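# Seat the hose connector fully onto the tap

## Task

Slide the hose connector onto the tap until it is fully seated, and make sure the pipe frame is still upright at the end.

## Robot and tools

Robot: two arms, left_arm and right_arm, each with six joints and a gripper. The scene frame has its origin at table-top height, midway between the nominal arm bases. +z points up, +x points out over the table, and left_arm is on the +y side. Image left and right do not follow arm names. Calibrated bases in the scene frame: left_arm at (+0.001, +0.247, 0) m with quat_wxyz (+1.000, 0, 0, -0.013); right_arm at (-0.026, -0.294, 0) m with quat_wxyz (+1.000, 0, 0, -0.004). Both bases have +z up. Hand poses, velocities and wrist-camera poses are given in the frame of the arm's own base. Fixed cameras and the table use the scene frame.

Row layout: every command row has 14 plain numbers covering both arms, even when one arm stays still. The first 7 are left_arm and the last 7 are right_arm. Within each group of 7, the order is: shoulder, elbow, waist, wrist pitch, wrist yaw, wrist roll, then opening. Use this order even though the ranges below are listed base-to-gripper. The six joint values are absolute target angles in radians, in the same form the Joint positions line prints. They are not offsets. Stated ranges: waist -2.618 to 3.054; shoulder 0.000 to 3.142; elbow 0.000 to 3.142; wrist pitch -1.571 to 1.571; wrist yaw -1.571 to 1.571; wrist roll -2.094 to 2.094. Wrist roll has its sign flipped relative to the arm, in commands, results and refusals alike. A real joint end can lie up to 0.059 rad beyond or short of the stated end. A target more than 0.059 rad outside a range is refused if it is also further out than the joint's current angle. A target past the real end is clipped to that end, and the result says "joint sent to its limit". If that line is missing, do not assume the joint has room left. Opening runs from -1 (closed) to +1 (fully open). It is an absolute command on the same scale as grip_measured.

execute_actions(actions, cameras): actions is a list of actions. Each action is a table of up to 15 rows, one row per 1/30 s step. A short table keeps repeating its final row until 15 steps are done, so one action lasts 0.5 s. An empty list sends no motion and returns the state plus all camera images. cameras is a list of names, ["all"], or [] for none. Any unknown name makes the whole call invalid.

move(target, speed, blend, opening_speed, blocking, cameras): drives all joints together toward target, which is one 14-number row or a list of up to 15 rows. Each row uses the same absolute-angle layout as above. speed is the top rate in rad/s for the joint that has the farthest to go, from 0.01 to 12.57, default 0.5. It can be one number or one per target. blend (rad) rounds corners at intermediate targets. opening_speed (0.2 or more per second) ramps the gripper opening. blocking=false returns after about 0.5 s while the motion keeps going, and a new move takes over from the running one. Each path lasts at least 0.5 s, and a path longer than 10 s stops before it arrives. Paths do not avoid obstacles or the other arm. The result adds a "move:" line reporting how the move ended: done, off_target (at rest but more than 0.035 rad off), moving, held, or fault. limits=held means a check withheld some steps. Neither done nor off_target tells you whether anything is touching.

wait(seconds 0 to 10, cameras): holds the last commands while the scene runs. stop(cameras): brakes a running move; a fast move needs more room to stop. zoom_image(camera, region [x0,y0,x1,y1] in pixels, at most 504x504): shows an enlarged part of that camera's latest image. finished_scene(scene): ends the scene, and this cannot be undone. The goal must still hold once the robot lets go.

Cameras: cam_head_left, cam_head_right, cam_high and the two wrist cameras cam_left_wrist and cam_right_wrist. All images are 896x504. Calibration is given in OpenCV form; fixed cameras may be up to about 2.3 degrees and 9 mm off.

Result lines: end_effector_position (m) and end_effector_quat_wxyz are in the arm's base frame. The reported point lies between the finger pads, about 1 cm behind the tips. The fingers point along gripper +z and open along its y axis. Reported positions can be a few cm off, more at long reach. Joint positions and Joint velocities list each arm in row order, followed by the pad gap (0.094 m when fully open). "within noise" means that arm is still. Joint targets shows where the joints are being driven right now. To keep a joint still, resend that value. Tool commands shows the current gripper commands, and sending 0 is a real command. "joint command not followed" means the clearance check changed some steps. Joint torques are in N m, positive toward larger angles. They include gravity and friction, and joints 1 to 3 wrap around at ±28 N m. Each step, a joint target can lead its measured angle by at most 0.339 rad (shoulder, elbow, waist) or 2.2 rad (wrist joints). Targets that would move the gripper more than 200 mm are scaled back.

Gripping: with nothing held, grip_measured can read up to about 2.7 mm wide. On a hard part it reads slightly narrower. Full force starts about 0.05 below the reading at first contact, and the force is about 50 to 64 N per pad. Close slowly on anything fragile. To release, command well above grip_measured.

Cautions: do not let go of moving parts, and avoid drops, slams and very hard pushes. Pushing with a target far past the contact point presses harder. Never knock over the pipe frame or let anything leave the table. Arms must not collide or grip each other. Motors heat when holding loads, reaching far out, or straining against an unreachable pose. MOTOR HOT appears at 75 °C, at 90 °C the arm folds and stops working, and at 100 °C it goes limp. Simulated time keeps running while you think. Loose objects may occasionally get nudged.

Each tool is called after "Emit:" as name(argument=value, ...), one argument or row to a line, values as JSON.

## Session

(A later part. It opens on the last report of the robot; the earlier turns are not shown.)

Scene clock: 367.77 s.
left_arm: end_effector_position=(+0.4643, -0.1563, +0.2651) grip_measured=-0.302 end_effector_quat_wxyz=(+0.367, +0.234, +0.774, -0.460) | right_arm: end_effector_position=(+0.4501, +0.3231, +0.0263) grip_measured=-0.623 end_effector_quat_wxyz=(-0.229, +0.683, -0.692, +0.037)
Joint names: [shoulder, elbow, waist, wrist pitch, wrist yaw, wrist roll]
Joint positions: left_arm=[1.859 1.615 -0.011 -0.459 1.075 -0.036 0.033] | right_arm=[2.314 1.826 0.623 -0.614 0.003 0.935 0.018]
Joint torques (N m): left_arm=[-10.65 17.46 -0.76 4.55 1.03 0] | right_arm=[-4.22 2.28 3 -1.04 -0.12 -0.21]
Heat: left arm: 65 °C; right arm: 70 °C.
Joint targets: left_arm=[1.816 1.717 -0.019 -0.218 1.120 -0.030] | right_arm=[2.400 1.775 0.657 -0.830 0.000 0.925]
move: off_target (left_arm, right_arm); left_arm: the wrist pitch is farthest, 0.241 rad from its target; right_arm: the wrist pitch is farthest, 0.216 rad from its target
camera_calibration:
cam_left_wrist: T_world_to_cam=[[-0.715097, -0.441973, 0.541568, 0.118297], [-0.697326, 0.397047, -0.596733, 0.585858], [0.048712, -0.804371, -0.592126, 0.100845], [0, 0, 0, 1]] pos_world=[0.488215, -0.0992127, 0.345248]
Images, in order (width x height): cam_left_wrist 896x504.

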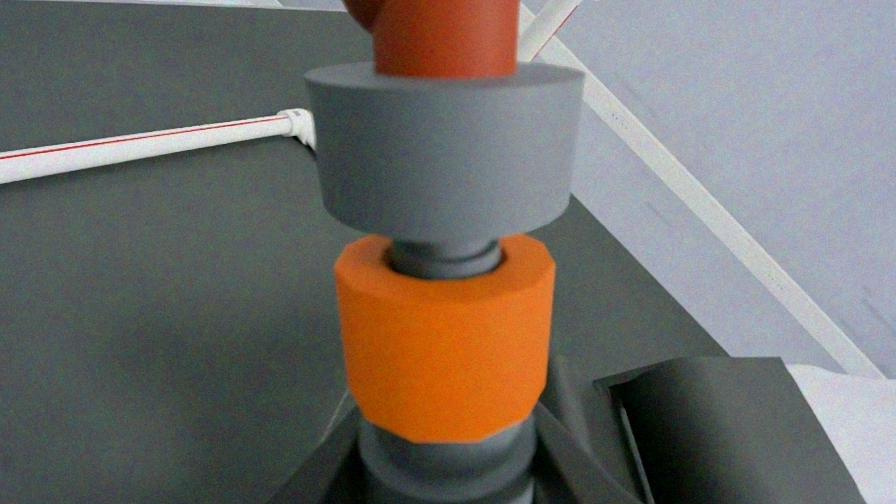

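Emit:
move(
  target=[1.800,1.740,-0.020,-0.144,1.12,-0.03,-0.75,2.43,1.748,0.673,-0.91,0.0,0.925,-0.95],
  speed=0.2,
  cameras=["cam_left_wrist"],
)

Emit:
move(
  target=[1.790,1.755,-0.020,-0.095,1.12,-0.03,-0.75,2.45,1.73,0.683,-0.97,0.0,0.925,-0.95],
  speed=0.2,
  cameras=["cam_left_wrist","cam_head_right","cam_right_wrist"],
)

Scene clock: 370.77 s.
left_arm: end_effector_position=(+0.4663, -0.1567, +0.2665) grip_measured=-0.302 end_effector_quat_wxyz=(+0.372, +0.235, +0.774, -0.455) | right_arm: end_effector_position=(+0.4485, +0.3204, +0.0221) grip_measured=-0.623 end_effector_quat_wxyz=(-0.220, +0.684, -0.694, +0.045)
Joint names: [shoulder, elbow, waist, wrist pitch, wrist yaw, wrist roll]
Joint positions: left_arm=[1.859 1.619 -0.014 -0.453 1.064 -0.036 0.033] | right_arm=[2.32 1.826 0.627 -0.625 0.022 0.933 0.018]
Joint torques (N m): left_arm=[-11.89 19.29 -0.57 5.38 1.17 0.01] | right_arm=[-2.09 -0.44 4.08 -1.69 -0.33 -0.2]
Heat: left arm: 67 °C; right arm: 69 °C.
Joint targets: left_arm=[1.800 1.740 -0.020 -0.144 1.120 -0.030] | right_arm=[2.430 1.748 0.673 -0.910 0.000 0.925]
move: off_target (left_arm, right_arm); left_arm: the wrist pitch is farthest, 0.309 rad from its target; right_arm: the wrist pitch is farthest, 0.285 rad from its target
camera_calibration:
cam_left_wrist: T_world_to_cam=[[-0.718311, -0.449901, 0.530677, 0.12198], [-0.693142, 0.397155, -0.601517, 0.587503], [0.0598624, -0.799911, -0.597126, 0.0981637], [0, 0, 0, 1]] pos_world=[0.488966, -0.0999285, 0.347277]
Images, in order (width x height): cam_left_wrist 896x504.

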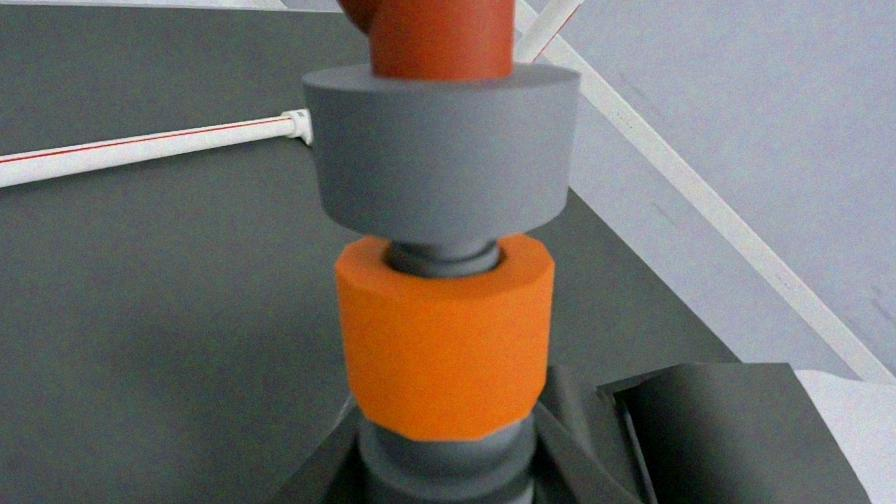

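Scene clock: 371.47 s.
left_arm: end_effector_position=(+0.4673, -0.1564, +0.2670) grip_measured=-0.302 end_effector_quat_wxyz=(+0.375, +0.236, +0.774, -0.453) | right_arm: end_effector_position=(+0.4478, +0.3193, +0.0207) grip_measured=-0.623 end_effector_quat_wxyz=(-0.216, +0.684, -0.695, +0.050)
Joint names: [shoulder, elbow, waist, wrist pitch, wrist yaw, wrist roll]
Joint positions: left_arm=[1.859 1.619 -0.014 -0.446 1.061 -0.036 0.033] | right_arm=[2.322 1.826 0.63 -0.629 0.035 0.933 0.018]
Joint torques (N m): left_arm=[-12.71 20.68 -0.62 5.9 1.2 0] | right_arm=[-0.55 -2.28 4.72 -2.21 -0.48 -0.18]
Heat: left arm: 67 °C; right arm: 68 °C.
Joint targets: left_arm=[1.790 1.755 -0.020 -0.095 1.120 -0.030] | right_arm=[2.450 1.730 0.683 -0.970 0.000 0.925]
move: off_target (left_arm, right_arm); left_arm: the wrist pitch is farthest, 0.351 rad from its target; right_arm: the wrist pitch is farthest, 0.341 rad from its target
camera_calibration:
cam_left_wrist: T_world_to_cam=[[-0.72086, -0.452588, 0.524904, 0.124778], [-0.689948, 0.396678, -0.60549, 0.587914], [0.0658196, -0.79863, -0.598212, 0.096299], [0, 0, 0, 1]] pos_world=[0.489239, -0.0998325, 0.348087]
cam_right_wrist: T_world_to_cam=[[0.922745, -0.0725519, 0.378521, -0.399075], [-0.140598, -0.977807, 0.155326, 0.414015], [0.358852, -0.196546, -0.912467, 0.00711405], [0, 0, 0, 1]] pos_world=[0.423901, 0.377272, 0.0932426]
Images, in order (width x height): cam_head_right 896x504, cam_left_wrist 896x504, cam_right_wrist 896x504.

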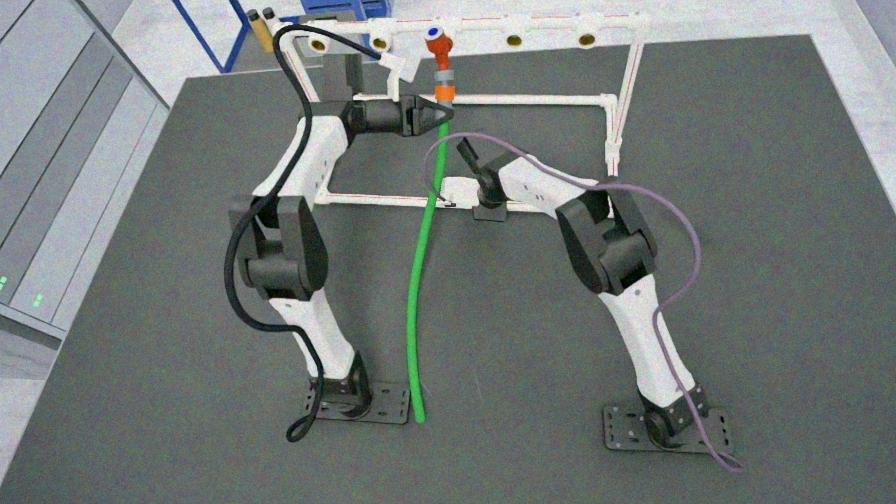

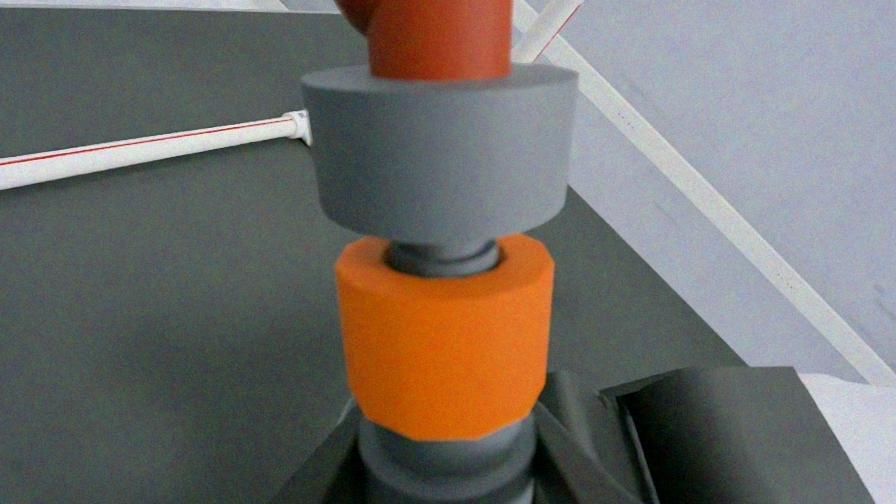

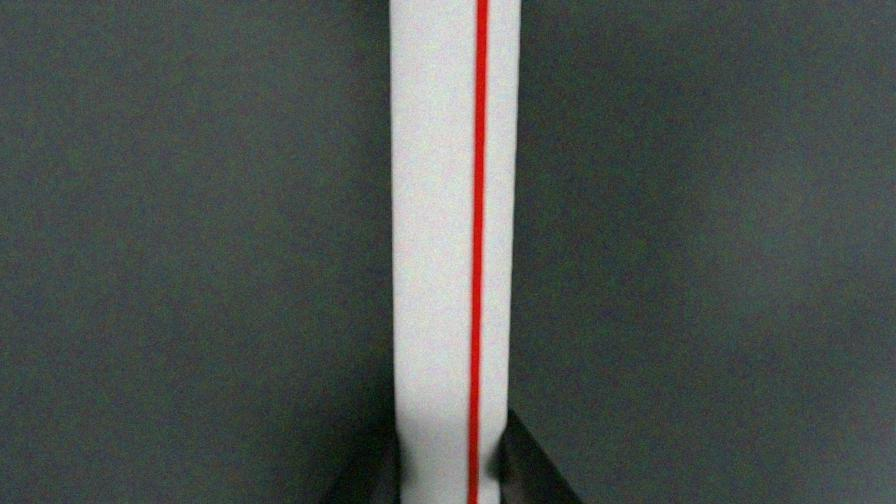

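Emit:
move(
  target=[1.778,1.775,-0.021,-0.035,1.135,-0.03,-0.75,2.47,1.71,0.692,-1.03,0.0,0.925,-0.95],
  speed=0.2,
  cameras=["cam_left_wrist"],
)

Emit:
move(
  target=[1.766,1.795,-0.022,0.02,1.135,-0.03,-0.75,2.49,1.69,0.702,-1.09,0.0,0.925,-0.95],
  speed=0.2,
  cameras=["cam_left_wrist"],
)

Scene clock: 378.10 s.
left_arm: end_effector_position=(+0.4681, -0.1580, +0.2681) grip_measured=-0.302 end_effector_quat_wxyz=(+0.377, +0.238, +0.773, -0.451) | right_arm: end_effector_position=(+0.4470, +0.3170, +0.0160) grip_measured=-0.623 end_effector_quat_wxyz=(-0.208, +0.685, -0.696, +0.057)
Joint names: [shoulder, elbow, waist, wrist pitch, wrist yaw, wrist roll]
Joint positions: left_arm=[1.859 1.622 -0.018 -0.44 1.056 -0.034 0.033] | right_arm=[2.33 1.826 0.633 -0.635 0.051 0.933 0.018]
Joint torques (N m): left_arm=[-13.68 22.39 -0.27 6.56 1.45 -0.02] | right_arm=[0.54 -4.29 5.29 -2.72 -0.67 -0.19]
Heat: left arm: 72 °C; right arm: 66 °C.
Joint targets: left_arm=[1.778 1.775 -0.021 -0.035 1.135 -0.030] | right_arm=[2.470 1.710 0.692 -1.030 0.000 0.925]
move: off_target (left_arm, right_arm); left_arm: the wrist pitch is farthest, 0.405 rad from its target; right_arm: the wrist pitch is farthest, 0.395 rad from its target
camera_calibration:
cam_left_wrist: T_world_to_cam=[[-0.723981, -0.454255, 0.519138, 0.126892], [-0.686251, 0.397834, -0.608923, 0.589086], [0.0700753, -0.797108, -0.599757, 0.0943134], [0, 0, 0, 1]] pos_world=[0.48952, -0.101539, 0.349399]
Images, in order (width x height): cam_left_wrist 896x504.

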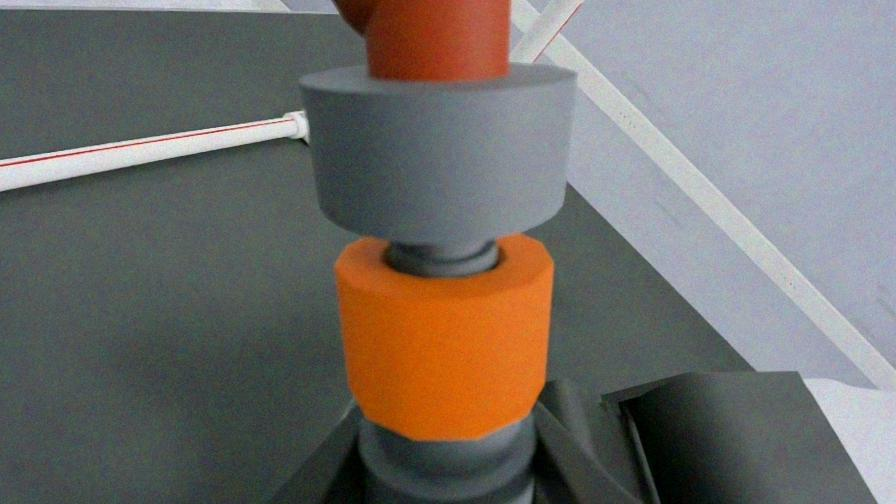

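Scene clock: 378.83 s.
left_arm: end_effector_position=(+0.4691, -0.1598, +0.2693) grip_measured=-0.302 end_effector_quat_wxyz=(+0.379, +0.239, +0.773, -0.449) | right_arm: end_effector_position=(+0.4470, +0.3150, +0.0154) grip_measured=-0.623 end_effector_quat_wxyz=(-0.204, +0.685, -0.697, +0.063)
Joint names: [shoulder, elbow, waist, wrist pitch, wrist yaw, wrist roll]
Joint positions: left_arm=[1.859 1.625 -0.023 -0.435 1.048 -0.029 0.033] | right_arm=[2.33 1.826 0.634 -0.64 0.066 0.933 0.018]
Joint torques (N m): left_arm=[-14.61 23.99 0.06 7.16 1.54 -0.09] | right_arm=[1.22 -5.35 5.6 -2.94 -0.78 -0.18]
Heat: left arm: 74 °C; right arm: 65 °C.
Joint targets: left_arm=[1.766 1.795 -0.022 0.020 1.135 -0.030] | right_arm=[2.479 1.700 0.697 -1.057 0.005 0.926]
move: off_target (left_arm, right_arm); left_arm: the wrist pitch is farthest, 0.455 rad from its target; right_arm: the wrist pitch is farthest, 0.450 rad from its target
camera_calibration:
cam_left_wrist: T_world_to_cam=[[-0.725133, -0.457659, 0.51452, 0.127329], [-0.684539, 0.397964, -0.610763, 0.590994], [0.0747609, -0.795093, -0.601862, 0.0921584], [0, 0, 0, 1]] pos_world=[0.489999, -0.103646, 0.350911]
Images, in order (width x height): cam_left_wrist 896x504.

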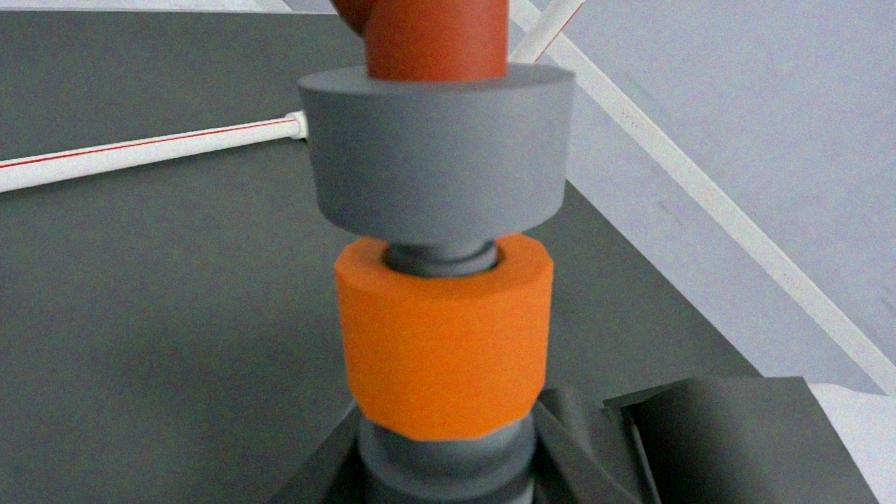

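Emit:
move(
  target=[1.852,1.668,-0.018,-0.38,1.12,-0.03,-0.75,2.34,1.825,0.63,-0.66,0.0,0.925,-0.95],
  speed=0.4,
  cameras=["all"],
)

Emit:
zoom_image(
  camera="cam_head_left",
  region=[390, 10, 510, 140],
)

Emit:
zoom_image(
  camera="cam_high",
  region=[430, 140, 530, 230],
)

Scene clock: 383.90 s.
left_arm: end_effector_position=(+0.4673, -0.1590, +0.2642) grip_measured=-0.302 end_effector_quat_wxyz=(+0.368, +0.230, +0.781, -0.449) | right_arm: end_effector_position=(+0.4567, +0.3218, +0.0295) grip_measured=-0.623 end_effector_quat_wxyz=(-0.234, +0.679, -0.693, +0.056)
Joint names: [shoulder, elbow, waist, wrist pitch, wrist yaw, wrist roll]
Joint positions: left_arm=[1.86 1.625 -0.023 -0.464 1.039 -0.029 0.033] | right_arm=[2.318 1.837 0.626 -0.606 0.04 0.934 0.018]
Joint torques (N m): left_arm=[-7.91 11.81 0.42 2.7 1.46 -0.06] | right_arm=[-9.72 6.19 0.34 0.5 -0.54 -0.2]
Heat: left arm: 81 °C; right arm: 64 °C. Fold the left arm in close to its base, or ease its load, before you think long.
Joint targets: left_arm=[1.852 1.668 -0.018 -0.380 1.120 -0.030] | right_arm=[2.340 1.825 0.630 -0.660 0.000 0.925]
MOTOR HOT: the wrist pitch of the left arm reports 81 °C; the controller's stop level is 90 °C. To cool a motor, set the load down, stop pushing, or move to a pose that needs little force.
move: off_target (left_arm, right_arm); left_arm: the wrist pitch is farthest, 0.084 rad from its target; right_arm: the wrist pitch is farthest, 0.054 rad from its target
camera_calibration:
cam_left_wrist: T_world_to_cam=[[-0.706264, -0.465443, 0.533436, 0.114001], [-0.705267, 0.397054, -0.587321, 0.589725], [0.0615622, -0.791019, -0.608687, 0.0985206], [0, 0, 0, 1]] pos_world=[0.490363, -0.10316, 0.345514]
cam_right_wrist: T_world_to_cam=[[0.90881, -0.0845539, 0.408552, -0.401129], [-0.150685, -0.97967, 0.132442, 0.422256], [0.389047, -0.181928, -0.903075, -0.00637795], [0, 0, 0, 1]] pos_world=[0.43066, 0.378594, 0.102198]

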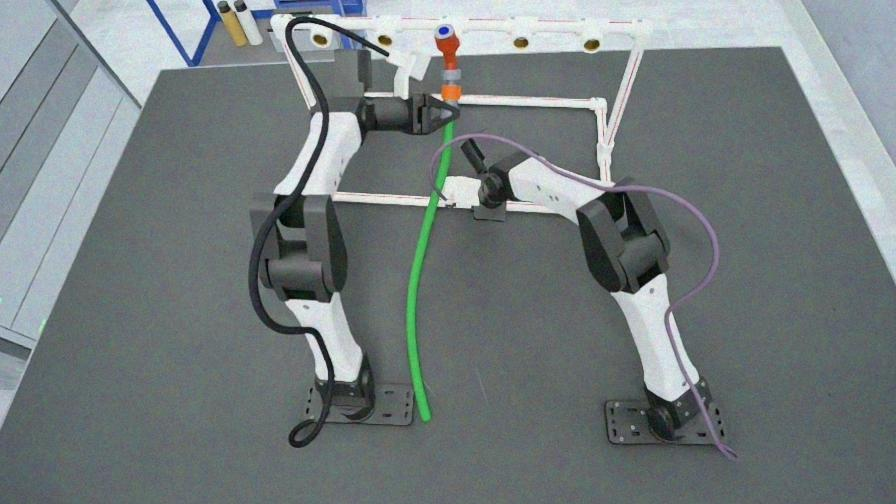

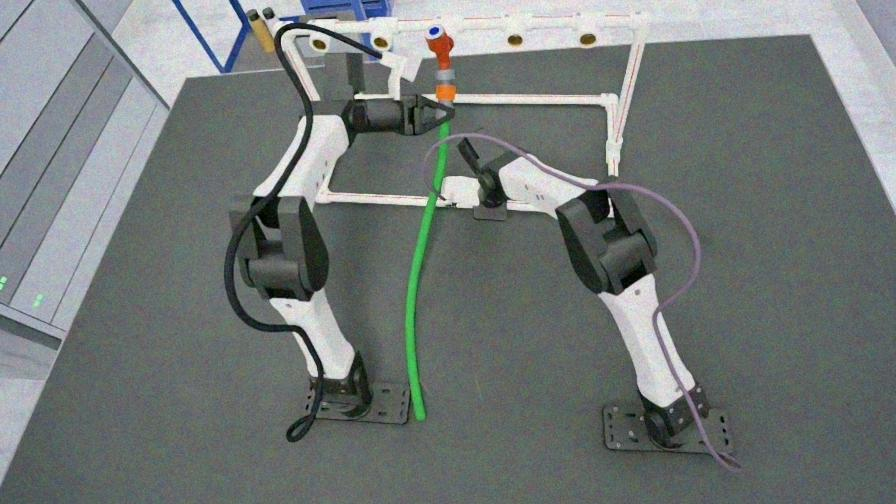

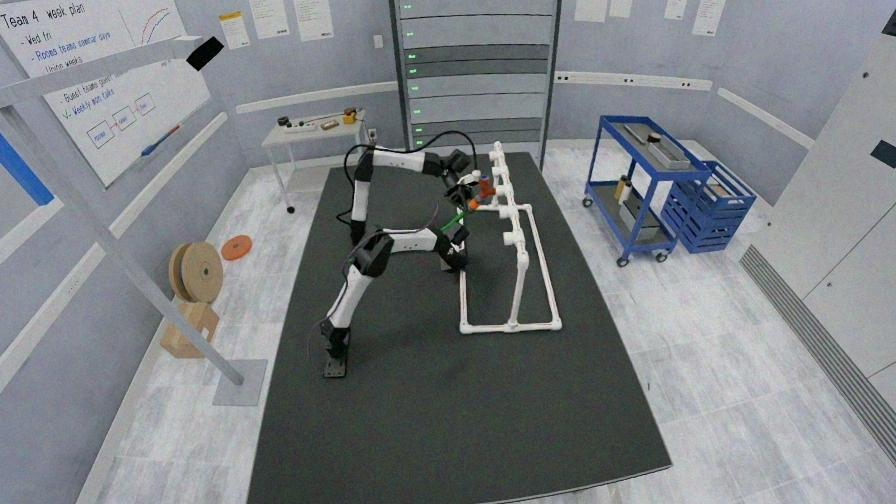

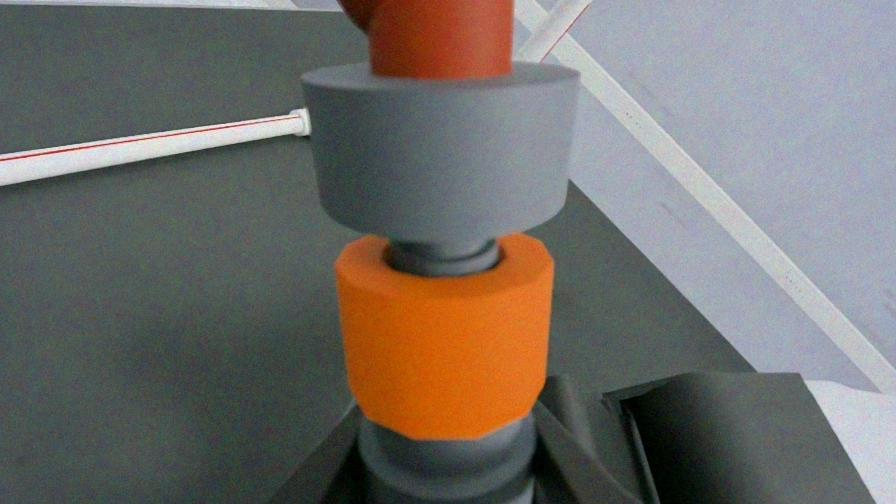

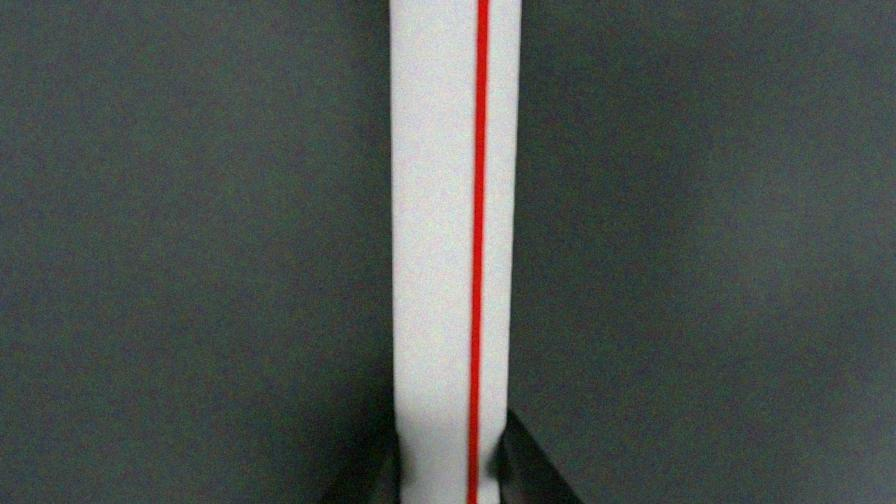

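Scaled by 3.877 from the camera's 896x504 image, which has a finer 1280x720 frame.

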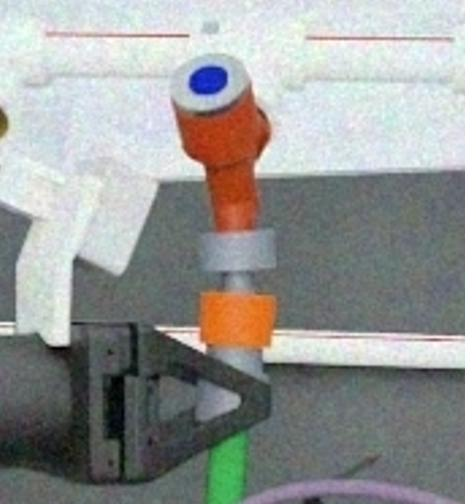

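Scaled by 5.040 from the camera's 896x504 image, which has a finer 1280x720 frame.

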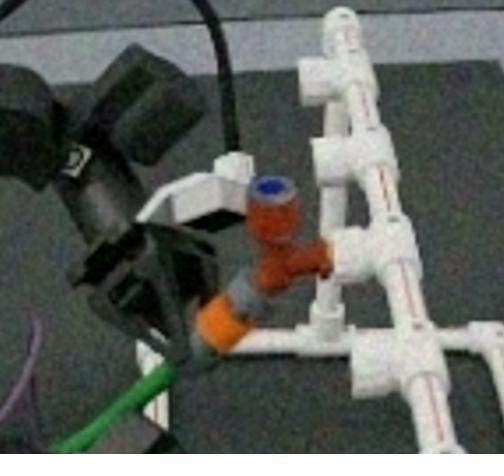

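Emit:
zoom_image(
  camera="cam_high",
  region=[455, 170, 505, 220],
)

Scaled by 10.080 from the camera's 896x504 image, which has a finer 1280x720 frame.

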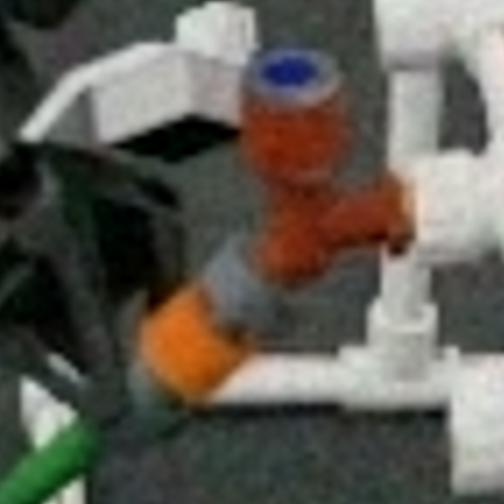

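Emit:
zoom_image(
  camera="cam_left_wrist",
  region=[280, 0, 620, 504],
)

Scaled by 1.000.

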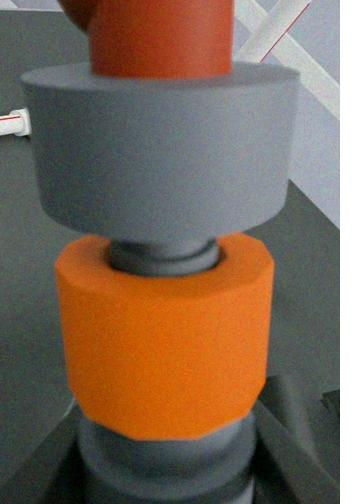

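Emit:
zoom_image(
  camera="cam_left_wrist",
  region=[320, 190, 570, 330],
)

Scaled by 2.016 from the camera's 896x504 image, which has a finer 1280x720 frame.

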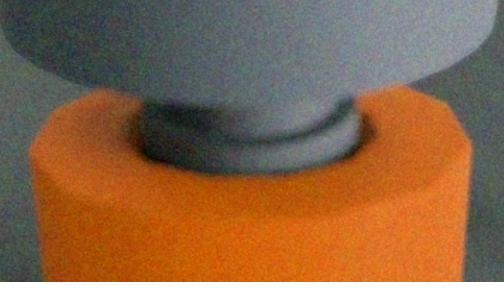

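Emit:
move(
  target=[1.858,1.662,-0.024,-0.41,1.05,-0.03,-0.75,2.34,1.84,0.625,-0.62,0.0,0.925,-0.95],
  speed=0.2,
  cameras=["cam_left_wrist"],
)

Emit:
zoom_image(
  camera="cam_left_wrist",
  region=[320, 190, 570, 330],
)

Scene clock: 428.37 s.
left_arm: end_effector_position=(+0.4681, -0.1584, +0.2632) grip_measured=-0.302 end_effector_quat_wxyz=(+0.368, +0.228, +0.783, -0.446) | right_arm: end_effector_position=(+0.4583, +0.3233, +0.0306) grip_measured=-0.623 end_effector_quat_wxyz=(-0.239, +0.679, -0.693, +0.053)
Joint names: [shoulder, elbow, waist, wrist pitch, wrist yaw, wrist roll]
Joint positions: left_arm=[1.86 1.625 -0.023 -0.466 1.031 -0.029 0.033] | right_arm=[2.318 1.838 0.624 -0.597 0.032 0.934 0.018]
Joint torques (N m): left_arm=[-7.39 11.26 -0.14 2.36 0.7 -0.07] | right_arm=[-9.74 7.66 0.03 0.79 -0.44 -0.21]
Heat: left arm: 74 °C; right arm: 64 °C. Fold the left arm in close to its base, or ease its load, before you think long.
Joint targets: left_arm=[1.858 1.662 -0.024 -0.410 1.050 -0.030] | right_arm=[2.340 1.840 0.625 -0.620 0.000 0.925]
MOTOR HOT: still on. The elbow of the left arm reports 74 °C.
move: off_target (left_arm); left_arm: the wrist pitch is farthest, 0.056 rad from its target
camera_calibration:
cam_left_wrist: T_world_to_cam=[[-0.702426, -0.472497, 0.532301, 0.112726], [-0.708761, 0.395805, -0.583949, 0.589877], [0.0652269, -0.787455, -0.612911, 0.0983446], [0, 0, 0, 1]] pos_world=[0.490849, -0.102771, 0.34473]
Images, in order (width x height): cam_left_wrist 896x504.

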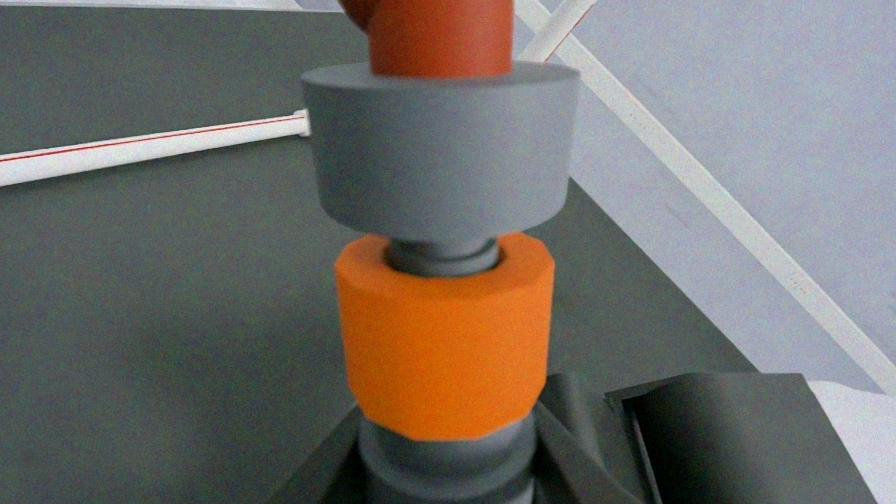

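Scaled by 2.016 from the camera's 896x504 image, which has a finer 1280x720 frame.

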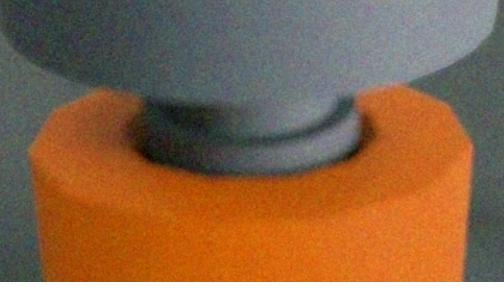

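Emit:
zoom_image(
  camera="cam_left_wrist",
  region=[290, 40, 590, 250],
)

Emit:
zoom_image(
  camera="cam_left_wrist",
  region=[320, 220, 570, 460],
)

Scaled by 1.680 from the camera's 896x504 image, which has a finer 1280x720 frame.

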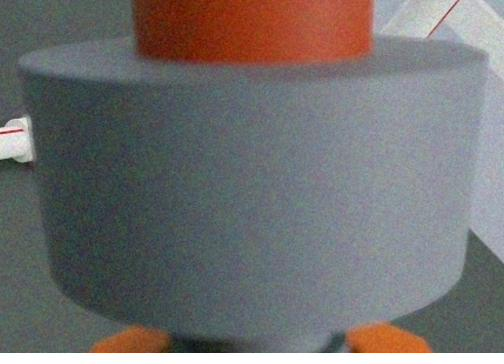

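Scaled by 2.016 from the camera's 896x504 image, which has a finer 1280x720 frame.

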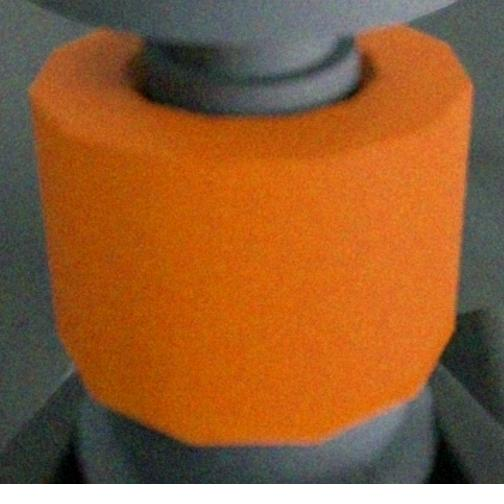

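Emit:
zoom_image(
  camera="cam_head_left",
  region=[425, 60, 475, 110],
)

Emit:
zoom_image(
  camera="cam_head_right",
  region=[418, 60, 468, 110],
)

This scene's latest camera images include none from cam_head_left. They are from: cam_left_wrist. cam_head_left's image comes with the result of a call that names it in "cameras".

This scene's latest camera images include none from cam_head_right. They are from: cam_left_wrist. cam_head_right's image comes with the result of a call that names it in "cameras".

Emit:
wait(
  seconds=0.1,
  cameras=["all"],
)

Emit:
zoom_image(
  camera="cam_head_left",
  region=[425, 60, 475, 110],
)

Emit:
zoom_image(
  camera="cam_head_right",
  region=[418, 60, 468, 110],
)

Emit:
zoom_image(
  camera="cam_high",
  region=[455, 170, 505, 220],
)

Scene clock: 452.03 s.
left_arm: end_effector_position=(+0.4681, -0.1584, +0.2632) grip_measured=-0.302 end_effector_quat_wxyz=(+0.368, +0.228, +0.783, -0.446) | right_arm: end_effector_position=(+0.4583, +0.3233, +0.0306) grip_measured=-0.623 end_effector_quat_wxyz=(-0.239, +0.679, -0.693, +0.053)
Joint names: [shoulder, elbow, waist, wrist pitch, wrist yaw, wrist roll]
Joint positions: left_arm=[1.86 1.625 -0.023 -0.466 1.031 -0.029 0.033] | right_arm=[2.318 1.838 0.624 -0.597 0.032 0.934 0.018]
Joint torques (N m): left_arm=[-7.47 11.28 -0.09 2.35 0.71 -0.06] | right_arm=[-9.73 7.66 0.02 0.79 -0.44 -0.21]
Heat: left arm: 72 °C; right arm: 64 °C. Fold the left arm in close to its base, or ease its load, before you think long.
Joint targets: left_arm=[1.858 1.662 -0.024 -0.410 1.050 -0.030] | right_arm=[2.340 1.840 0.625 -0.620 0.000 0.925]
Tool commands: left_gripper/opening=-0.75 right_gripper/opening=-0.95
MOTOR HOT: still on. The elbow of the left arm reports 72 °C.
wait: 0.10 s; at rest from the start
camera_calibration:
cam_left_wrist: T_world_to_cam=[[-0.702426, -0.472497, 0.532301, 0.112726], [-0.708761, 0.395805, -0.583949, 0.589877], [0.0652269, -0.787455, -0.612911, 0.0983446], [0, 0, 0, 1]] pos_world=[0.490849, -0.102771, 0.34473]
cam_right_wrist: T_world_to_cam=[[0.907498, -0.0874467, 0.410852, -0.401357], [-0.149268, -0.981387, 0.120825, 0.424048], [0.392639, -0.170976, -0.90366, -0.0107878], [0, 0, 0, 1]] pos_world=[0.431763, 0.379213, 0.103914]

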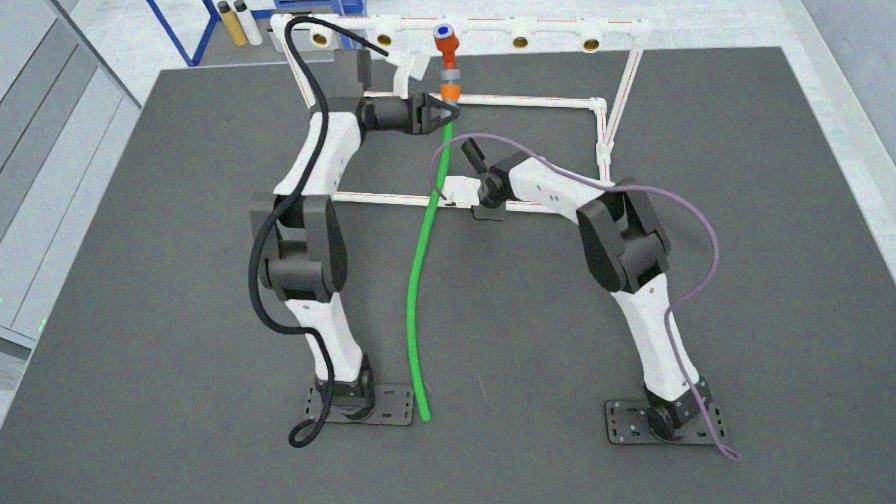

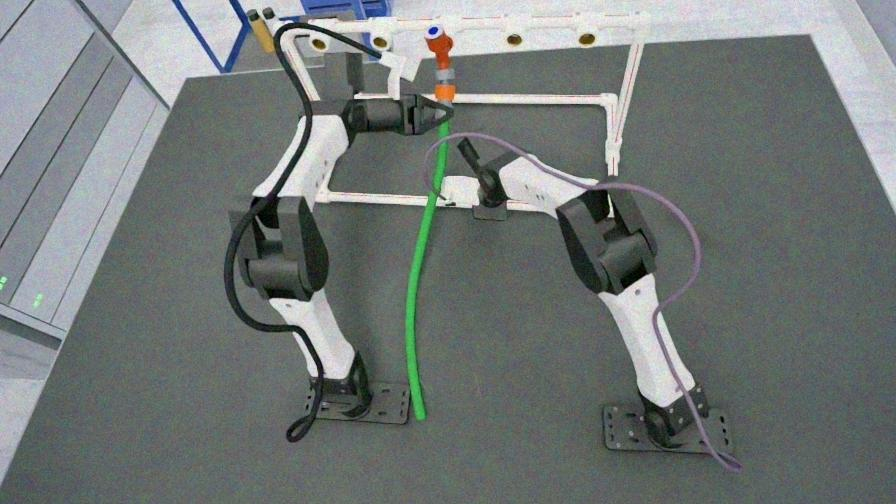

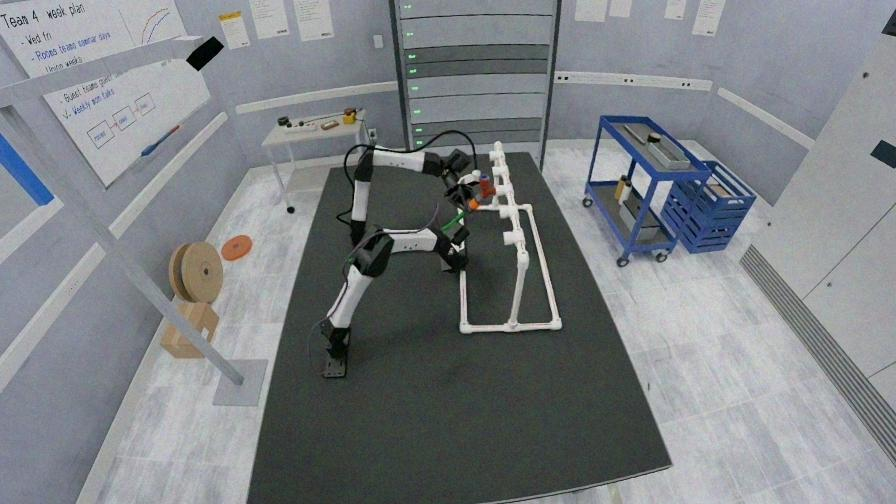

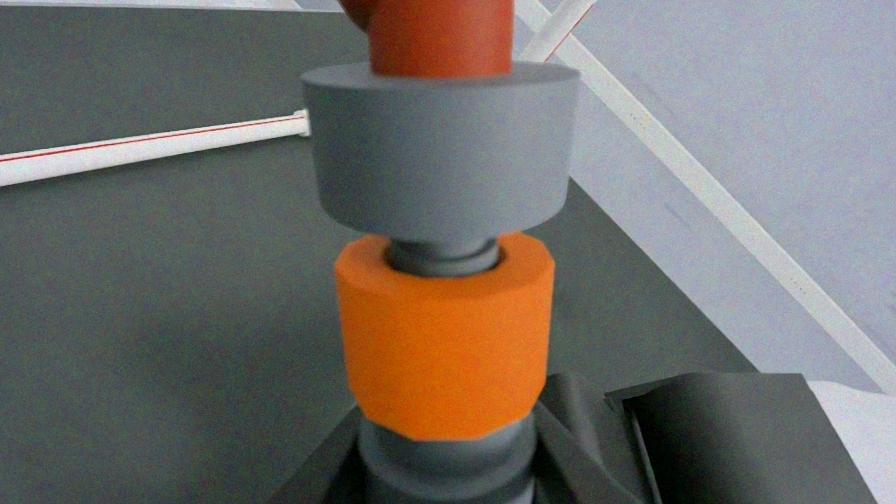

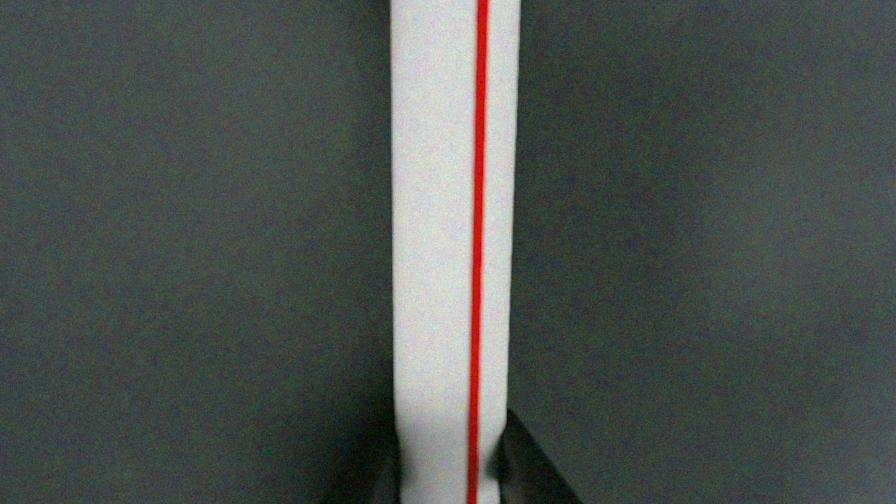

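Scaled by 10.080 from the camera's 896x504 image, which has a finer 1280x720 frame.

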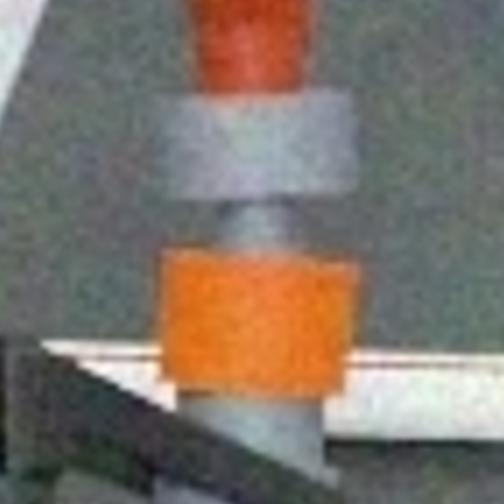

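Scaled by 10.080 from the camera's 896x504 image, which has a finer 1280x720 frame.

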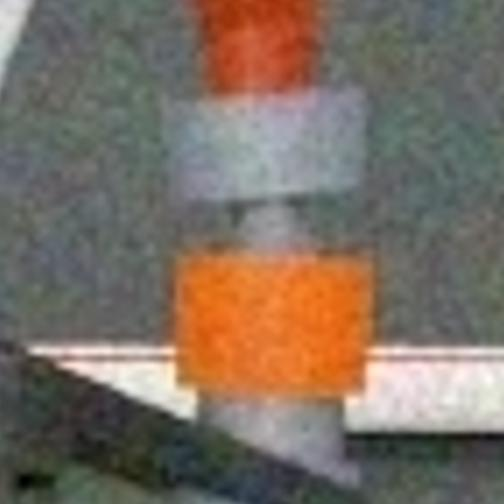

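Scaled by 10.080 from the camera's 896x504 image, which has a finer 1280x720 frame.

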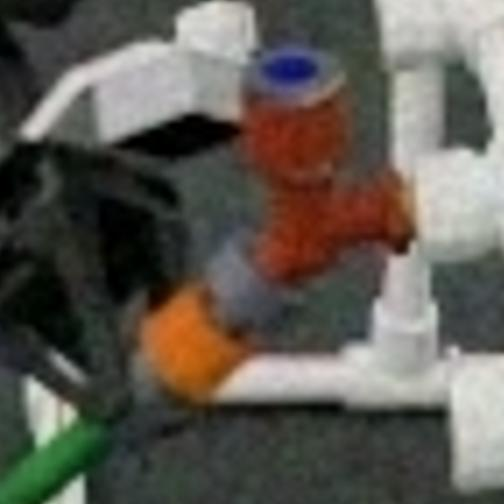

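Emit:
move(
  target=[
    [1.858,1.662,-0.024,-0.41,1.05,-0.03,-0.34,2.34,1.84,0.625,-0.62,0.0,0.925,-0.95],
    [1.878,1.68,-0.044,-0.41,1.05,-0.03,-0.34,2.34,1.84,0.625,-0.62,0.0,0.925,-0.95],
  ],
  speed=0.1,
  cameras=["cam_left_wrist","cam_head_left","cam_head_right","cam_high"],
)

Emit:
zoom_image(
  camera="cam_head_left",
  region=[425, 60, 475, 110],
)

Emit:
zoom_image(
  camera="cam_head_right",
  region=[418, 60, 468, 110],
)

Scene clock: 467.00 s.
left_arm: end_effector_position=(+0.4693, -0.1593, +0.2630) grip_measured=-0.302 end_effector_quat_wxyz=(+0.367, +0.229, +0.783, -0.446) | right_arm: end_effector_position=(+0.4593, +0.3235, +0.0311) grip_measured=-0.623 end_effector_quat_wxyz=(-0.241, +0.678, -0.693, +0.052)
Joint names: [shoulder, elbow, waist, wrist pitch, wrist yaw, wrist roll]
Joint positions: left_arm=[1.867 1.633 -0.025 -0.469 1.031 -0.029 0.033] | right_arm=[2.318 1.838 0.623 -0.593 0.029 0.934 0.018]
Joint torques (N m): left_arm=[-6.49 12.19 -1.65 2.39 0.73 -0.07] | right_arm=[-9.74 7.66 0.18 0.75 -0.43 -0.2]
Heat: left arm: 72 °C; right arm: 65 °C. Fold the left arm in close to its base, or ease its load, before you think long.
Joint targets: left_arm=[1.878 1.680 -0.044 -0.410 1.050 -0.030] | right_arm=[2.340 1.840 0.625 -0.620 0.000 0.925]
MOTOR HOT: still on. The elbow of the left arm reports 72 °C.
move: off_target (left_arm); left_arm: the wrist pitch is farthest, 0.059 rad from its target
camera_calibration:
cam_left_wrist: T_world_to_cam=[[-0.702599, -0.471517, 0.532941, 0.113314], [-0.708763, 0.39707, -0.583087, 0.59099], [0.0633205, -0.787406, -0.613174, 0.0983759], [0, 0, 0, 1]] pos_world=[0.492257, -0.103773, 0.34453]
Images, in order (width x height): cam_head_left 896x504, cam_head_right 896x504, cam_high 896x504, cam_left_wrist 896x504.

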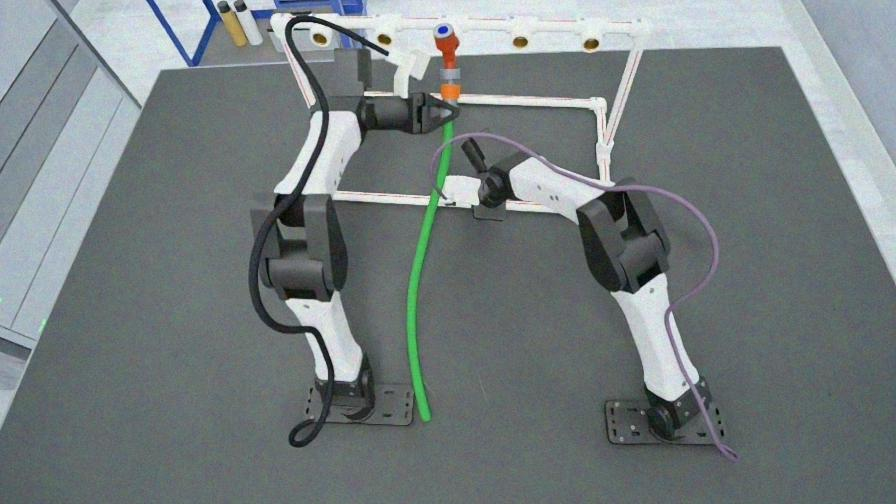

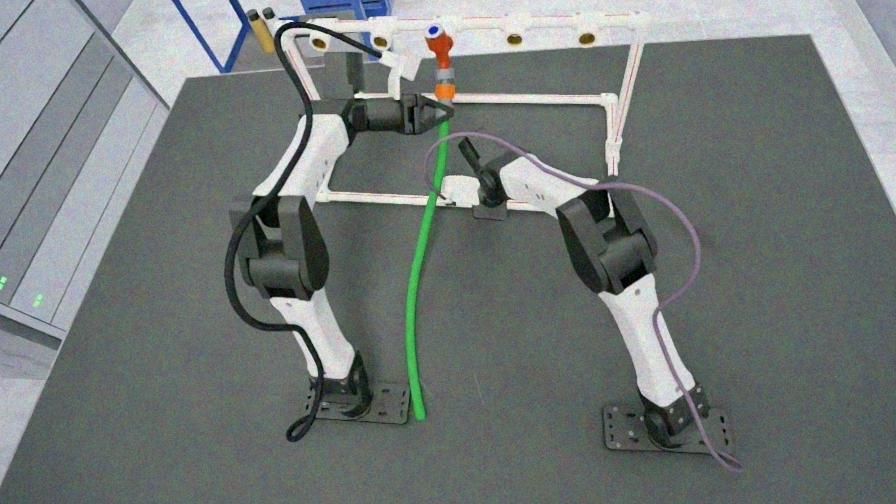

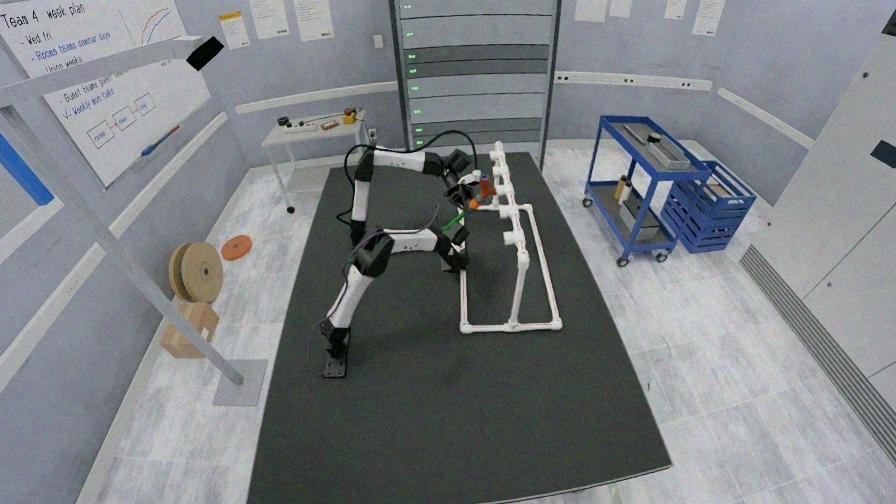

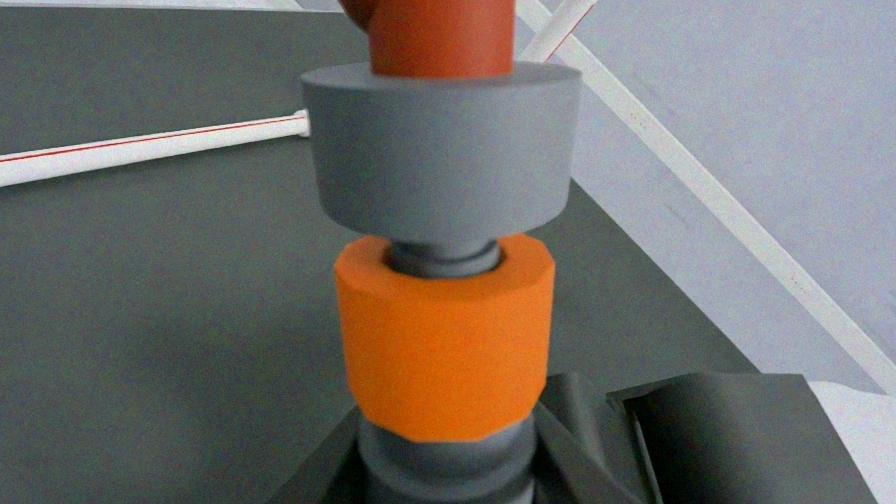

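Scaled by 10.080 from the camera's 896x504 image, which has a finer 1280x720 frame.

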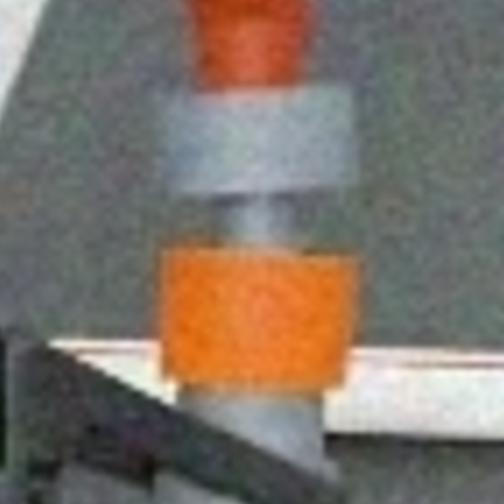

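Scaled by 10.080 from the camera's 896x504 image, which has a finer 1280x720 frame.

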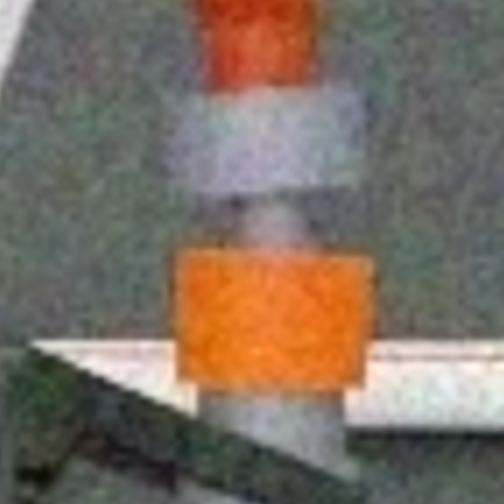

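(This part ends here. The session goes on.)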